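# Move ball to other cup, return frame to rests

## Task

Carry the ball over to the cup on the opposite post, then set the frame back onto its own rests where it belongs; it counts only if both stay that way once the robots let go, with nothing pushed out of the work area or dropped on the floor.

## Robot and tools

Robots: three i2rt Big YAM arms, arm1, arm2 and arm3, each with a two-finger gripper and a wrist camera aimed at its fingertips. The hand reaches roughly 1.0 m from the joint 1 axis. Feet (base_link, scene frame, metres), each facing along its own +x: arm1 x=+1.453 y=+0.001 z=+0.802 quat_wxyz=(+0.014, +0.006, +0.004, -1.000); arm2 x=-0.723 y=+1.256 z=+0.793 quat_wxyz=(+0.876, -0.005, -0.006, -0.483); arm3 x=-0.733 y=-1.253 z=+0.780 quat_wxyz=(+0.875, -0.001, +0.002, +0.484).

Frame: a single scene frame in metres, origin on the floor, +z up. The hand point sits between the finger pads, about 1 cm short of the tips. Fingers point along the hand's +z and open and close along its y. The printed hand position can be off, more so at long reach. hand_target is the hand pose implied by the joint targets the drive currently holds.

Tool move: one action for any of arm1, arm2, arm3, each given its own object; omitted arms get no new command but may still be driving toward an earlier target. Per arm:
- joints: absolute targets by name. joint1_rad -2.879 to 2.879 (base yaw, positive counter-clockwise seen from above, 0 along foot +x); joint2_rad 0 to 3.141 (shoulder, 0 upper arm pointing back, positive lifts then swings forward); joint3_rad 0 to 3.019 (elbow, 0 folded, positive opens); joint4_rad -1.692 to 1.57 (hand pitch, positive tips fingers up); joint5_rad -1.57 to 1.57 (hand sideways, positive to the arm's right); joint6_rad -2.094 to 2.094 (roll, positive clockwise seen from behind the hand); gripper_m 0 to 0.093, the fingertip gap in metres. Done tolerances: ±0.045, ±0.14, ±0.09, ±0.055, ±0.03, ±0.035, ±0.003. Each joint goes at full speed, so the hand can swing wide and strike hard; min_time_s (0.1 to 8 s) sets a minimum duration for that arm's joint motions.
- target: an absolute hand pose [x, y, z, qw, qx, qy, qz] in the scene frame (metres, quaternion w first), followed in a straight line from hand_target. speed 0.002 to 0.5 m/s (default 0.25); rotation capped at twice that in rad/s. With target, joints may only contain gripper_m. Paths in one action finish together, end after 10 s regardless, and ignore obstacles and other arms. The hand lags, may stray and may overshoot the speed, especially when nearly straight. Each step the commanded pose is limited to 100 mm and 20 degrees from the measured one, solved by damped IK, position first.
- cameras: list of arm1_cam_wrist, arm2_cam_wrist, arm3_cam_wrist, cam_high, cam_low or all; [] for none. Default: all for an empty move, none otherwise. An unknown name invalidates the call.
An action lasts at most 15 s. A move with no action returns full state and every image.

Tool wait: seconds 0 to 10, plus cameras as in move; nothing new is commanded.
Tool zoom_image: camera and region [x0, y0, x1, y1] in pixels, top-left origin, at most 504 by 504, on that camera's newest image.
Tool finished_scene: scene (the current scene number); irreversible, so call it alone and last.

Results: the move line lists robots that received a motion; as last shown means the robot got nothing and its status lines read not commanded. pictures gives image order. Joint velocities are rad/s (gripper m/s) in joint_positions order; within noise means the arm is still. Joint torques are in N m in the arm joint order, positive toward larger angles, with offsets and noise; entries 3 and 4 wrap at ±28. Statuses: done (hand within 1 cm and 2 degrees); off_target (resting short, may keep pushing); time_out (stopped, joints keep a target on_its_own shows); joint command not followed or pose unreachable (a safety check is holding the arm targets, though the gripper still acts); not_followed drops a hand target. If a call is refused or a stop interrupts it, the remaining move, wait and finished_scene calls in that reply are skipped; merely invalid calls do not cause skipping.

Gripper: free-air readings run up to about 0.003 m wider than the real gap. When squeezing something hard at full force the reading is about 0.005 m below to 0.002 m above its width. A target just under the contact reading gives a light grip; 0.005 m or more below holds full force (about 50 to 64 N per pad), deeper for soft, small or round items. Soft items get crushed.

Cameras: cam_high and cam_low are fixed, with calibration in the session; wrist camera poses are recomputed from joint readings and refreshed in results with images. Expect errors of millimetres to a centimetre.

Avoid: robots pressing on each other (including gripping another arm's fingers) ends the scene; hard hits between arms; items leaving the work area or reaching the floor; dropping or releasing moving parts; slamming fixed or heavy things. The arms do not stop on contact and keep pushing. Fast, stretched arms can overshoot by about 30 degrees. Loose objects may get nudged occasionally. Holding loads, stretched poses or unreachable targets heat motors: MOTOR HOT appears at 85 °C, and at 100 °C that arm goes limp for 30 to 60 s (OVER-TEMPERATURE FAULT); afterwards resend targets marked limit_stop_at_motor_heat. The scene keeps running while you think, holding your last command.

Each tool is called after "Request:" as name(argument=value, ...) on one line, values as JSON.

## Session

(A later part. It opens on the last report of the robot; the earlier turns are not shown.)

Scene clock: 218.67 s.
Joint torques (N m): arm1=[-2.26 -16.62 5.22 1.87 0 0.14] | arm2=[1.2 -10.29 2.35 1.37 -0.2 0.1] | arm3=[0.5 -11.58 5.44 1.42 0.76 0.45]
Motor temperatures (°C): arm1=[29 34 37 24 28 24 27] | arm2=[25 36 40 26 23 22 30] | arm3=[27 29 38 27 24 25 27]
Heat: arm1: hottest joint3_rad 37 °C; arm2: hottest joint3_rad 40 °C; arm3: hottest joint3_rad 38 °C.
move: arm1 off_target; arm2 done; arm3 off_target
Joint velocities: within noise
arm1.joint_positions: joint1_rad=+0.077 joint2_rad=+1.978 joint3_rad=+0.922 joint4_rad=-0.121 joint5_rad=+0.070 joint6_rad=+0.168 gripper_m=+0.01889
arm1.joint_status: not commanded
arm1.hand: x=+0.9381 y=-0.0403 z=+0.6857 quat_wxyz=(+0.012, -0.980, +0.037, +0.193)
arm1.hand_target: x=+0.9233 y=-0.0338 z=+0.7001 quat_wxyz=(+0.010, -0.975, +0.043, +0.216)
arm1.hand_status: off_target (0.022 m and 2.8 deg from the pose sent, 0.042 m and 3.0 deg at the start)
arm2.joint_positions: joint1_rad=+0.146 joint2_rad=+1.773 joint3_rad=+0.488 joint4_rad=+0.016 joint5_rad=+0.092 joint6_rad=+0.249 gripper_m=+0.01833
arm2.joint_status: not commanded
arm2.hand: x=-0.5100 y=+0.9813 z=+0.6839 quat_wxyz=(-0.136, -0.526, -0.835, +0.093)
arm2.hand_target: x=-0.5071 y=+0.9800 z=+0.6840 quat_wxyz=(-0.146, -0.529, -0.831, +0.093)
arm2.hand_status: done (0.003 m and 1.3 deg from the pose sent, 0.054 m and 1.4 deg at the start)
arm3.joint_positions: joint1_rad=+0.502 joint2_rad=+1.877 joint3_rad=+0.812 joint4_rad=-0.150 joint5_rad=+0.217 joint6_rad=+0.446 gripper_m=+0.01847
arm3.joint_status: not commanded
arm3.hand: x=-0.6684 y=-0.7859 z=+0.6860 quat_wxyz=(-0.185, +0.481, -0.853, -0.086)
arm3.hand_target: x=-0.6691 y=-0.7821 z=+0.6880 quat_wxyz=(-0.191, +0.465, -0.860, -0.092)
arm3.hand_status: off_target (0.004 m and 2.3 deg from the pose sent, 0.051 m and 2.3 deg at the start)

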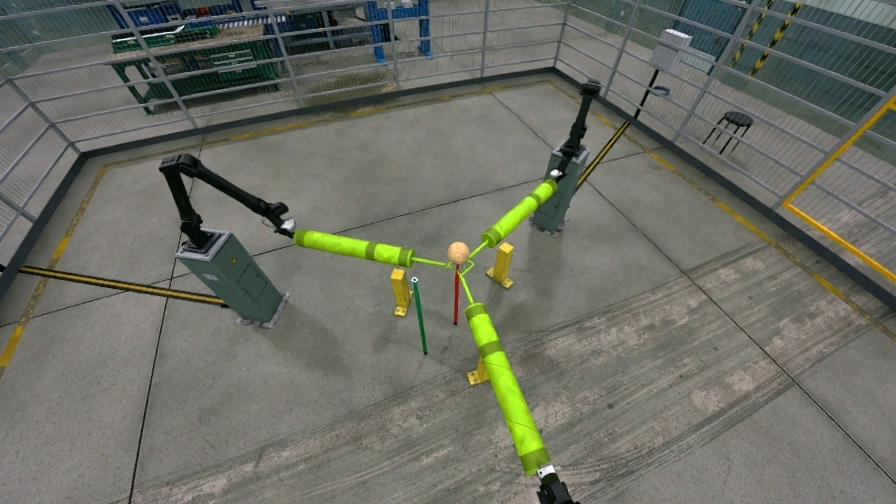

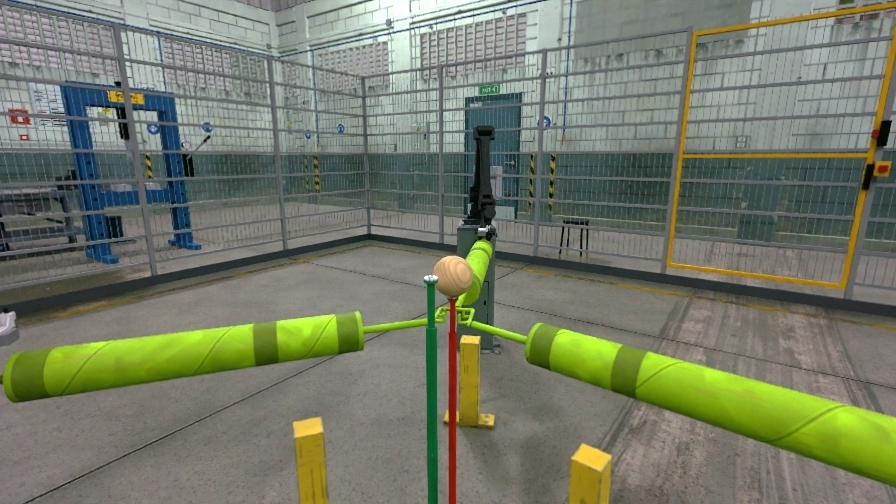

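Request:
move(arm1={"target":[0.878,0.038,0.70,0.0094,-0.9754,0.0426,0.2163],"speed":0.1}, arm2={"target":[-0.550,1.053,0.684,0.1464,0.5291,0.8306,-0.0933],"speed":0.1}, arm3={"target":[-0.711,-0.713,0.688,0.191,-0.465,0.86,0.092],"speed":0.1})

Request:
move(arm1={"target":[0.878,0.038,0.505,0.0094,-0.9754,0.0426,0.2163],"speed":0.15}, arm2={"target":[-0.550,1.053,0.492,0.1464,0.5291,0.8306,-0.0933],"speed":0.15}, arm3={"target":[-0.711,-0.713,0.496,0.191,-0.465,0.86,0.092],"speed":0.15}, cameras=["cam_low"])

Scene clock: 226.17 s.
Joint torques (N m): arm1=[-1.85 -17.26 7.43 0.65 -0.06 0.22] | arm2=[2.55 -9.76 0.46 0.81 -0.12 0.26] | arm3=[0.73 -13.16 7.71 0.18 0.66 0.54]
Motor temperatures (°C): arm1=[29 34 36 24 27 24 27] | arm2=[25 36 38 26 23 22 30] | arm3=[27 29 37 27 24 25 27]
Heat: arm1: hottest joint3_rad 36 °C; arm2: hottest joint3_rad 38 °C; arm3: hottest joint3_rad 37 °C.
move: arm1 off_target; arm2 done; arm3 off_target
Joint velocities: within noise
arm1.joint_positions: joint1_rad=-0.079 joint2_rad=+2.039 joint3_rad=+1.036 joint4_rad=-0.154 joint5_rad=+0.005 joint6_rad=+0.023 gripper_m=+0.01889
arm1.joint_status: not commanded
arm1.hand: x=+0.8961 y=+0.0311 z=+0.6844 quat_wxyz=(+0.010, -0.979, +0.036, +0.200)
arm1.hand_target: x=+0.8785 y=+0.0382 z=+0.7004 quat_wxyz=(+0.010, -0.975, +0.043, +0.216)
arm1.hand_status: off_target (0.025 m and 2.1 deg from the pose sent, 0.100 m and 2.8 deg at the start)
arm2.joint_positions: joint1_rad=+0.202 joint2_rad=+1.708 joint3_rad=+0.275 joint4_rad=+0.157 joint5_rad=+0.112 joint6_rad=+0.301 gripper_m=+0.01833
arm2.joint_status: not commanded
arm2.hand: x=-0.5533 y=+1.0493 z=+0.6789 quat_wxyz=(-0.135, -0.525, -0.835, +0.095)
arm2.hand_target: x=-0.5501 y=+1.0529 z=+0.6837 quat_wxyz=(-0.146, -0.529, -0.831, +0.093)
arm2.hand_status: done (0.007 m and 1.5 deg from the pose sent, 0.082 m and 1.3 deg at the start)
arm3.joint_positions: joint1_rad=+0.593 joint2_rad=+1.981 joint3_rad=+1.006 joint4_rad=-0.247 joint5_rad=+0.254 joint6_rad=+0.528 gripper_m=+0.01847
arm3.joint_status: not commanded
arm3.hand: x=-0.7074 y=-0.7196 z=+0.6847 quat_wxyz=(-0.191, +0.482, -0.850, -0.090)
arm3.hand_target: x=-0.7109 y=-0.7131 z=+0.6881 quat_wxyz=(-0.191, +0.465, -0.859, -0.093)
arm3.hand_status: off_target (0.008 m and 2.3 deg from the pose sent, 0.084 m and 2.3 deg at the start)
pictures: none

Scene clock: 228.03 s.
Joint torques (N m): arm1=[-1.61 -19.6 3.36 1.4 0.07 0.25] | arm2=[2.26 -11.11 -3.85 1.32 -0.04 0.23] | arm3=[0.67 -15.33 3.88 1.03 0.63 0.52]
Motor temperatures (°C): arm1=[29 34 36 24 27 24 27] | arm2=[25 36 38 26 23 22 30] | arm3=[27 29 37 27 24 25 27]
Heat: arm1: hottest joint3_rad 36 °C; arm2: hottest joint3_rad 38 °C; arm3: hottest joint3_rad 37 °C.
move: arm1 off_target; arm2 done; arm3 off_target
Joint velocities: within noise
arm1.joint_positions: joint1_rad=-0.079 joint2_rad=+2.526 joint3_rad=+1.203 joint4_rad=+0.162 joint5_rad=+0.003 joint6_rad=+0.023 gripper_m=+0.01889
arm1.joint_status: not commanded
arm1.hand: x=+0.8941 y=+0.0327 z=+0.4917 quat_wxyz=(+0.009, -0.979, +0.035, +0.198)
arm1.hand_target: x=+0.8783 y=+0.0381 z=+0.5051 quat_wxyz=(+0.010, -0.975, +0.043, +0.216)
arm1.hand_status: off_target (0.022 m and 2.3 deg from the pose sent, 0.180 m and 2.1 deg at the start)
arm2.joint_positions: joint1_rad=+0.212 joint2_rad=+2.626 joint3_rad=+0.515 joint4_rad=+0.841 joint5_rad=+0.112 joint6_rad=+0.310 gripper_m=+0.01833
arm2.joint_status: not commanded
arm2.hand: x=-0.5528 y=+1.0508 z=+0.4918 quat_wxyz=(-0.138, -0.525, -0.835, +0.094)
arm2.hand_target: x=-0.5500 y=+1.0529 z=+0.4920 quat_wxyz=(-0.146, -0.529, -0.831, +0.093)
arm2.hand_status: done (0.004 m and 1.2 deg from the pose sent, 0.187 m and 1.5 deg at the start)
arm3.joint_positions: joint1_rad=+0.593 joint2_rad=+2.465 joint3_rad=+1.142 joint4_rad=+0.086 joint5_rad=+0.254 joint6_rad=+0.530 gripper_m=+0.01847
arm3.joint_status: not commanded
arm3.hand: x=-0.7079 y=-0.7200 z=+0.4932 quat_wxyz=(-0.187, +0.483, -0.851, -0.084)
arm3.hand_target: x=-0.7109 y=-0.7130 z=+0.4961 quat_wxyz=(-0.191, +0.465, -0.859, -0.092)
arm3.hand_status: off_target (0.008 m and 2.5 deg from the pose sent, 0.189 m and 2.3 deg at the start)

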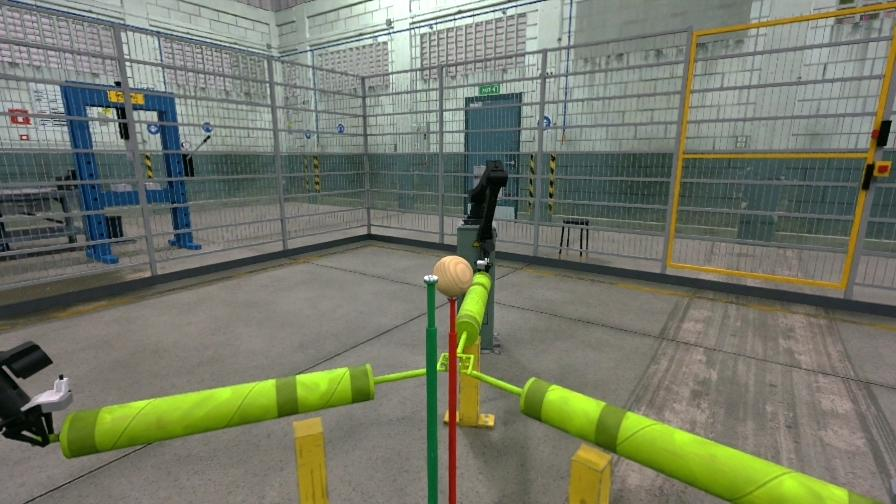

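Positions match the pickup within millimetres. Lower, release, withdraw.

Request:
move(arm1={"target":[0.877,0.039,0.449,0.0094,-0.9754,0.0426,0.2163],"speed":0.06}, arm2={"target":[-0.549,1.054,0.433,0.1464,0.5291,0.8306,-0.0933],"speed":0.06}, arm3={"target":[-0.712,-0.711,0.431,0.191,-0.465,0.86,0.092],"speed":0.06}, cameras=["cam_high","cam_low"])

Request:
move(arm1={"joints":{"gripper_m":0.05}}, arm2={"joints":{"gripper_m":0.05}}, arm3={"joints":{"gripper_m":0.05}})

Request:
move(arm1={"target":[0.93,0.035,0.58,0.0094,-0.9754,0.0426,0.2163],"speed":0.15}, arm2={"target":[-0.550,1.053,0.57,0.1464,0.5291,0.8306,-0.0933],"speed":0.15}, arm3={"target":[-0.731,-0.741,0.57,0.191,-0.465,0.86,0.092],"speed":0.15}, cameras=["cam_high","cam_low"])

Scene clock: 238.03 s.
Joint torques (N m): arm1=[-1.67 -18.78 3.63 1.7 0.05 0.24] | arm2=[1.96 -10.46 -3.45 1.26 -0.01 0.18] | arm3=[0.62 -14.45 4.19 1.31 0.28 0.52]
Motor temperatures (°C): arm1=[29 34 35 24 27 24 27] | arm2=[25 35 36 26 23 22 30] | arm3=[27 30 35 27 24 25 27]
Heat: arm1: hottest joint3_rad 35 °C; arm2: hottest joint3_rad 36 °C; arm3: hottest joint3_rad 35 °C.
move: arm1 off_target; arm2 done; arm3 off_target
Joint velocities: within noise
arm1.joint_positions: joint1_rad=-0.079 joint2_rad=+2.654 joint3_rad=+1.286 joint4_rad=+0.207 joint5_rad=+0.003 joint6_rad=+0.023 gripper_m=+0.01889
arm1.joint_status: not commanded
arm1.hand: x=+0.8935 y=+0.0333 z=+0.4419 quat_wxyz=(+0.009, -0.979, +0.035, +0.198)
arm1.hand_target: x=+0.8773 y=+0.0391 z=+0.4495 quat_wxyz=(+0.010, -0.975, +0.043, +0.216)
arm1.hand_status: off_target (0.019 m and 2.3 deg from the pose sent, 0.046 m and 2.3 deg at the start)
arm2.joint_positions: joint1_rad=+0.223 joint2_rad=+2.803 joint3_rad=+0.637 joint4_rad=+0.898 joint5_rad=+0.114 joint6_rad=+0.322 gripper_m=+0.01833
arm2.joint_status: not commanded
arm2.hand: x=-0.5509 y=+1.0520 z=+0.4372 quat_wxyz=(-0.140, -0.525, -0.834, +0.094)
arm2.hand_target: x=-0.5490 y=+1.0539 z=+0.4332 quat_wxyz=(-0.146, -0.529, -0.831, +0.093)
arm2.hand_status: done (0.005 m and 0.9 deg from the pose sent, 0.059 m and 1.2 deg at the start)
arm3.joint_positions: joint1_rad=+0.595 joint2_rad=+2.616 joint3_rad=+1.236 joint4_rad=+0.143 joint5_rad=+0.263 joint6_rad=+0.531 gripper_m=+0.01846
arm3.joint_status: not commanded
arm3.hand: x=-0.7079 y=-0.7180 z=+0.4356 quat_wxyz=(-0.190, +0.482, -0.851, -0.081)
arm3.hand_target: x=-0.7120 y=-0.7111 z=+0.4312 quat_wxyz=(-0.191, +0.465, -0.860, -0.092)
arm3.hand_status: off_target (0.009 m and 2.6 deg from the pose sent, 0.063 m and 2.5 deg at the start)

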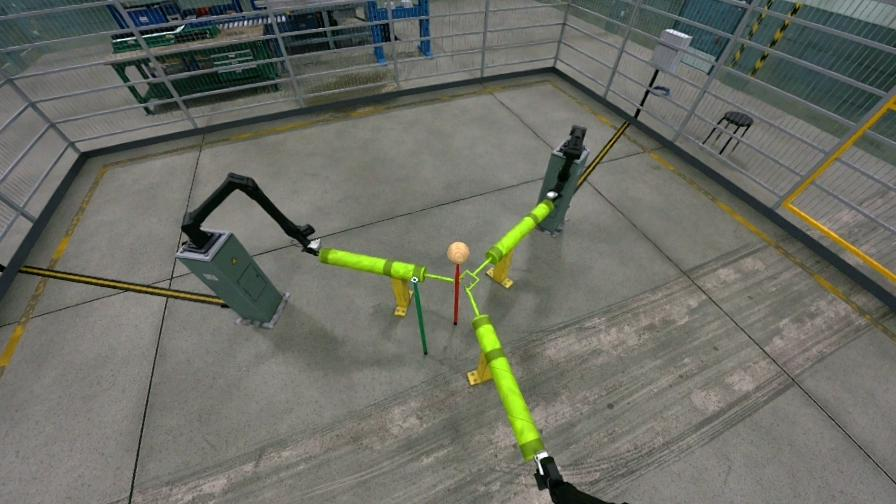

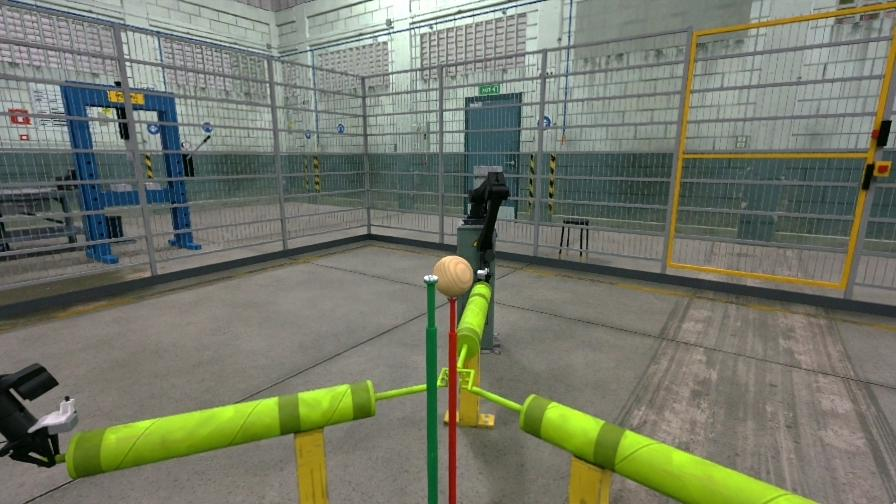

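Scene clock: 238.80 s.
Joint torques (N m): arm1=[-1.67 -18.78 3.56 1.7 0.05 0.24] | arm2=[2.02 -10.58 -3.44 0.98 -0.02 0.12] | arm3=[0.62 -14.45 4.15 1.31 0.28 0.14]
Motor temperatures (°C): arm1=[29 34 35 24 27 24 27] | arm2=[25 35 36 26 23 22 30] | arm3=[27 30 35 27 24 25 27]
Heat: arm1: hottest joint3_rad 35 °C; arm2: hottest joint3_rad 36 °C; arm3: hottest joint3_rad 35 °C.
move: arm1 done; arm2 done; arm3 done
Joint velocities: within noise
arm1.joint_positions: joint1_rad=-0.079 joint2_rad=+2.654 joint3_rad=+1.287 joint4_rad=+0.207 joint5_rad=+0.003 joint6_rad=+0.023 gripper_m=+0.04991
arm1.joint_status: all done
arm1.hand: x=+0.8931 y=+0.0332 z=+0.4421 quat_wxyz=(+0.009, -0.979, +0.035, +0.199)
arm1.hand_target: x=+0.8773 y=+0.0391 z=+0.4494 quat_wxyz=(+0.009, -0.975, +0.043, +0.216)
arm1.hand_status: not commanded
arm2.joint_positions: joint1_rad=+0.223 joint2_rad=+2.804 joint3_rad=+0.637 joint4_rad=+0.906 joint5_rad=+0.114 joint6_rad=+0.328 gripper_m=+0.04993
arm2.joint_status: all done
arm2.hand: x=-0.5498 y=+1.0508 z=+0.4377 quat_wxyz=(-0.144, -0.528, -0.832, +0.095)
arm2.hand_target: x=-0.5492 y=+1.0541 z=+0.4331 quat_wxyz=(-0.146, -0.529, -0.831, +0.093)
arm2.hand_status: not commanded
arm3.joint_positions: joint1_rad=+0.595 joint2_rad=+2.617 joint3_rad=+1.236 joint4_rad=+0.143 joint5_rad=+0.263 joint6_rad=+0.565 gripper_m=+0.04994
arm3.joint_status: all done
arm3.hand: x=-0.7079 y=-0.7179 z=+0.4354 quat_wxyz=(-0.189, +0.468, -0.859, -0.085)
arm3.hand_target: x=-0.7120 y=-0.7112 z=+0.4312 quat_wxyz=(-0.191, +0.465, -0.860, -0.092)
arm3.hand_status: not commanded
pictures: none

Scene clock: 240.50 s.
Joint torques (N m): arm1=[-1.67 -17.03 2.43 0.91 0.03 0.24] | arm2=[1.08 -11.75 -3.7 0.14 -0.1 0.02] | arm3=[0.5 -15.27 3.37 0.58 0.43 0.14]
Motor temperatures (°C): arm1=[29 34 35 24 27 24 27] | arm2=[25 35 36 26 23 22 30] | arm3=[27 30 35 27 24 25 27]
Heat: arm1: hottest joint3_rad 35 °C; arm2: hottest joint3_rad 36 °C; arm3: hottest joint3_rad 35 °C.
move: arm1 done; arm2 off_target; arm3 done
Joint velocities: within noise
arm1.joint_positions: joint1_rad=-0.079 joint2_rad=+2.285 joint3_rad=+0.971 joint4_rad=+0.187 joint5_rad=+0.003 joint6_rad=+0.023 gripper_m=+0.04991
arm1.joint_status: not commanded
arm1.hand: x=+0.9309 y=+0.0300 z=+0.5748 quat_wxyz=(+0.009, -0.976, +0.035, +0.215)
arm1.hand_target: x=+0.9300 y=+0.0350 z=+0.5800 quat_wxyz=(+0.009, -0.975, +0.043, +0.216)
arm1.hand_status: done (0.007 m and 0.9 deg from the pose sent, 0.143 m and 2.3 deg at the start)
arm2.joint_positions: joint1_rad=+0.223 joint2_rad=+2.328 joint3_rad=+0.384 joint4_rad=+0.708 joint5_rad=+0.114 joint6_rad=+0.328 gripper_m=+0.04993
arm2.joint_status: not commanded
arm2.hand: x=-0.5429 y=+1.0453 z=+0.5675 quat_wxyz=(-0.156, -0.527, -0.830, +0.097)
arm2.hand_target: x=-0.5500 y=+1.0529 z=+0.5699 quat_wxyz=(-0.147, -0.529, -0.831, +0.093)
arm2.hand_status: off_target (0.011 m and 1.2 deg from the pose sent, 0.132 m and 0.4 deg at the start)
arm3.joint_positions: joint1_rad=+0.640 joint2_rad=+2.265 joint3_rad=+0.998 joint4_rad=+0.027 joint5_rad=+0.276 joint6_rad=+0.611 gripper_m=+0.04994
arm3.joint_status: not commanded
arm3.hand: x=-0.7270 y=-0.7428 z=+0.5631 quat_wxyz=(-0.190, +0.466, -0.859, -0.089)
arm3.hand_target: x=-0.7309 y=-0.7409 z=+0.5698 quat_wxyz=(-0.191, +0.465, -0.860, -0.092)
arm3.hand_status: done (0.008 m and 0.4 deg from the pose sent, 0.138 m and 0.9 deg at the start)

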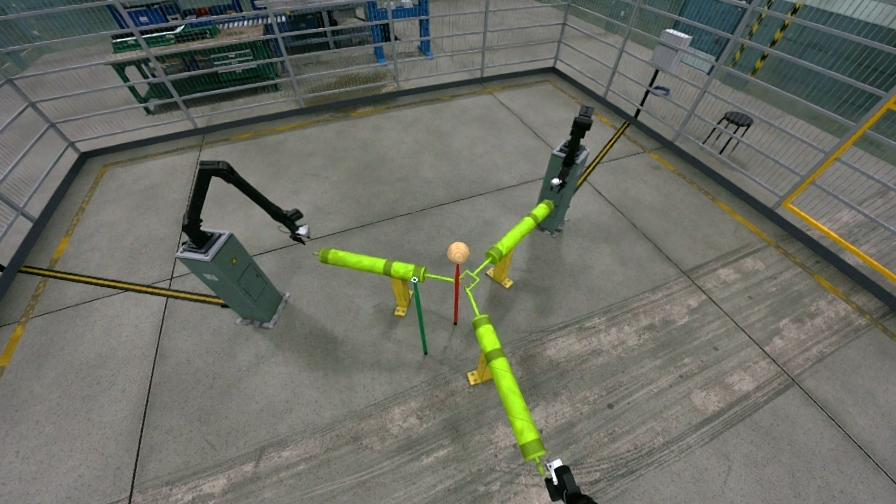

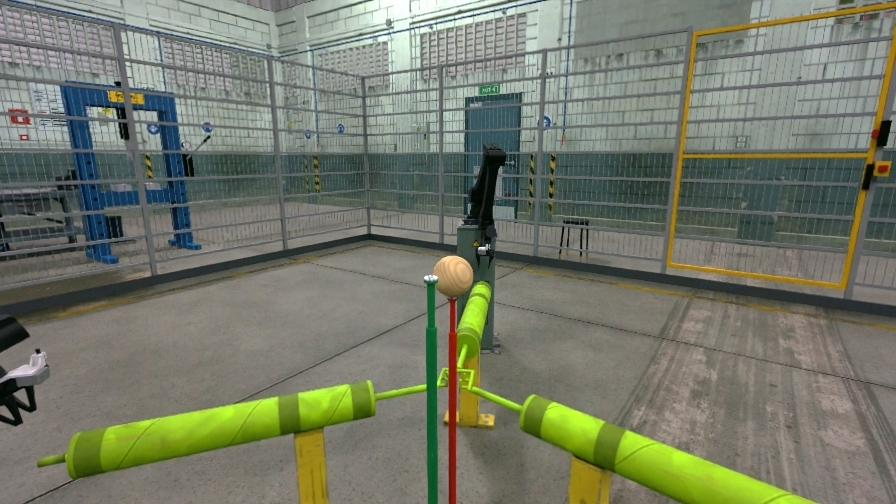

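Request:
finished_scene(scene=2)

The scene is finished: the task was done.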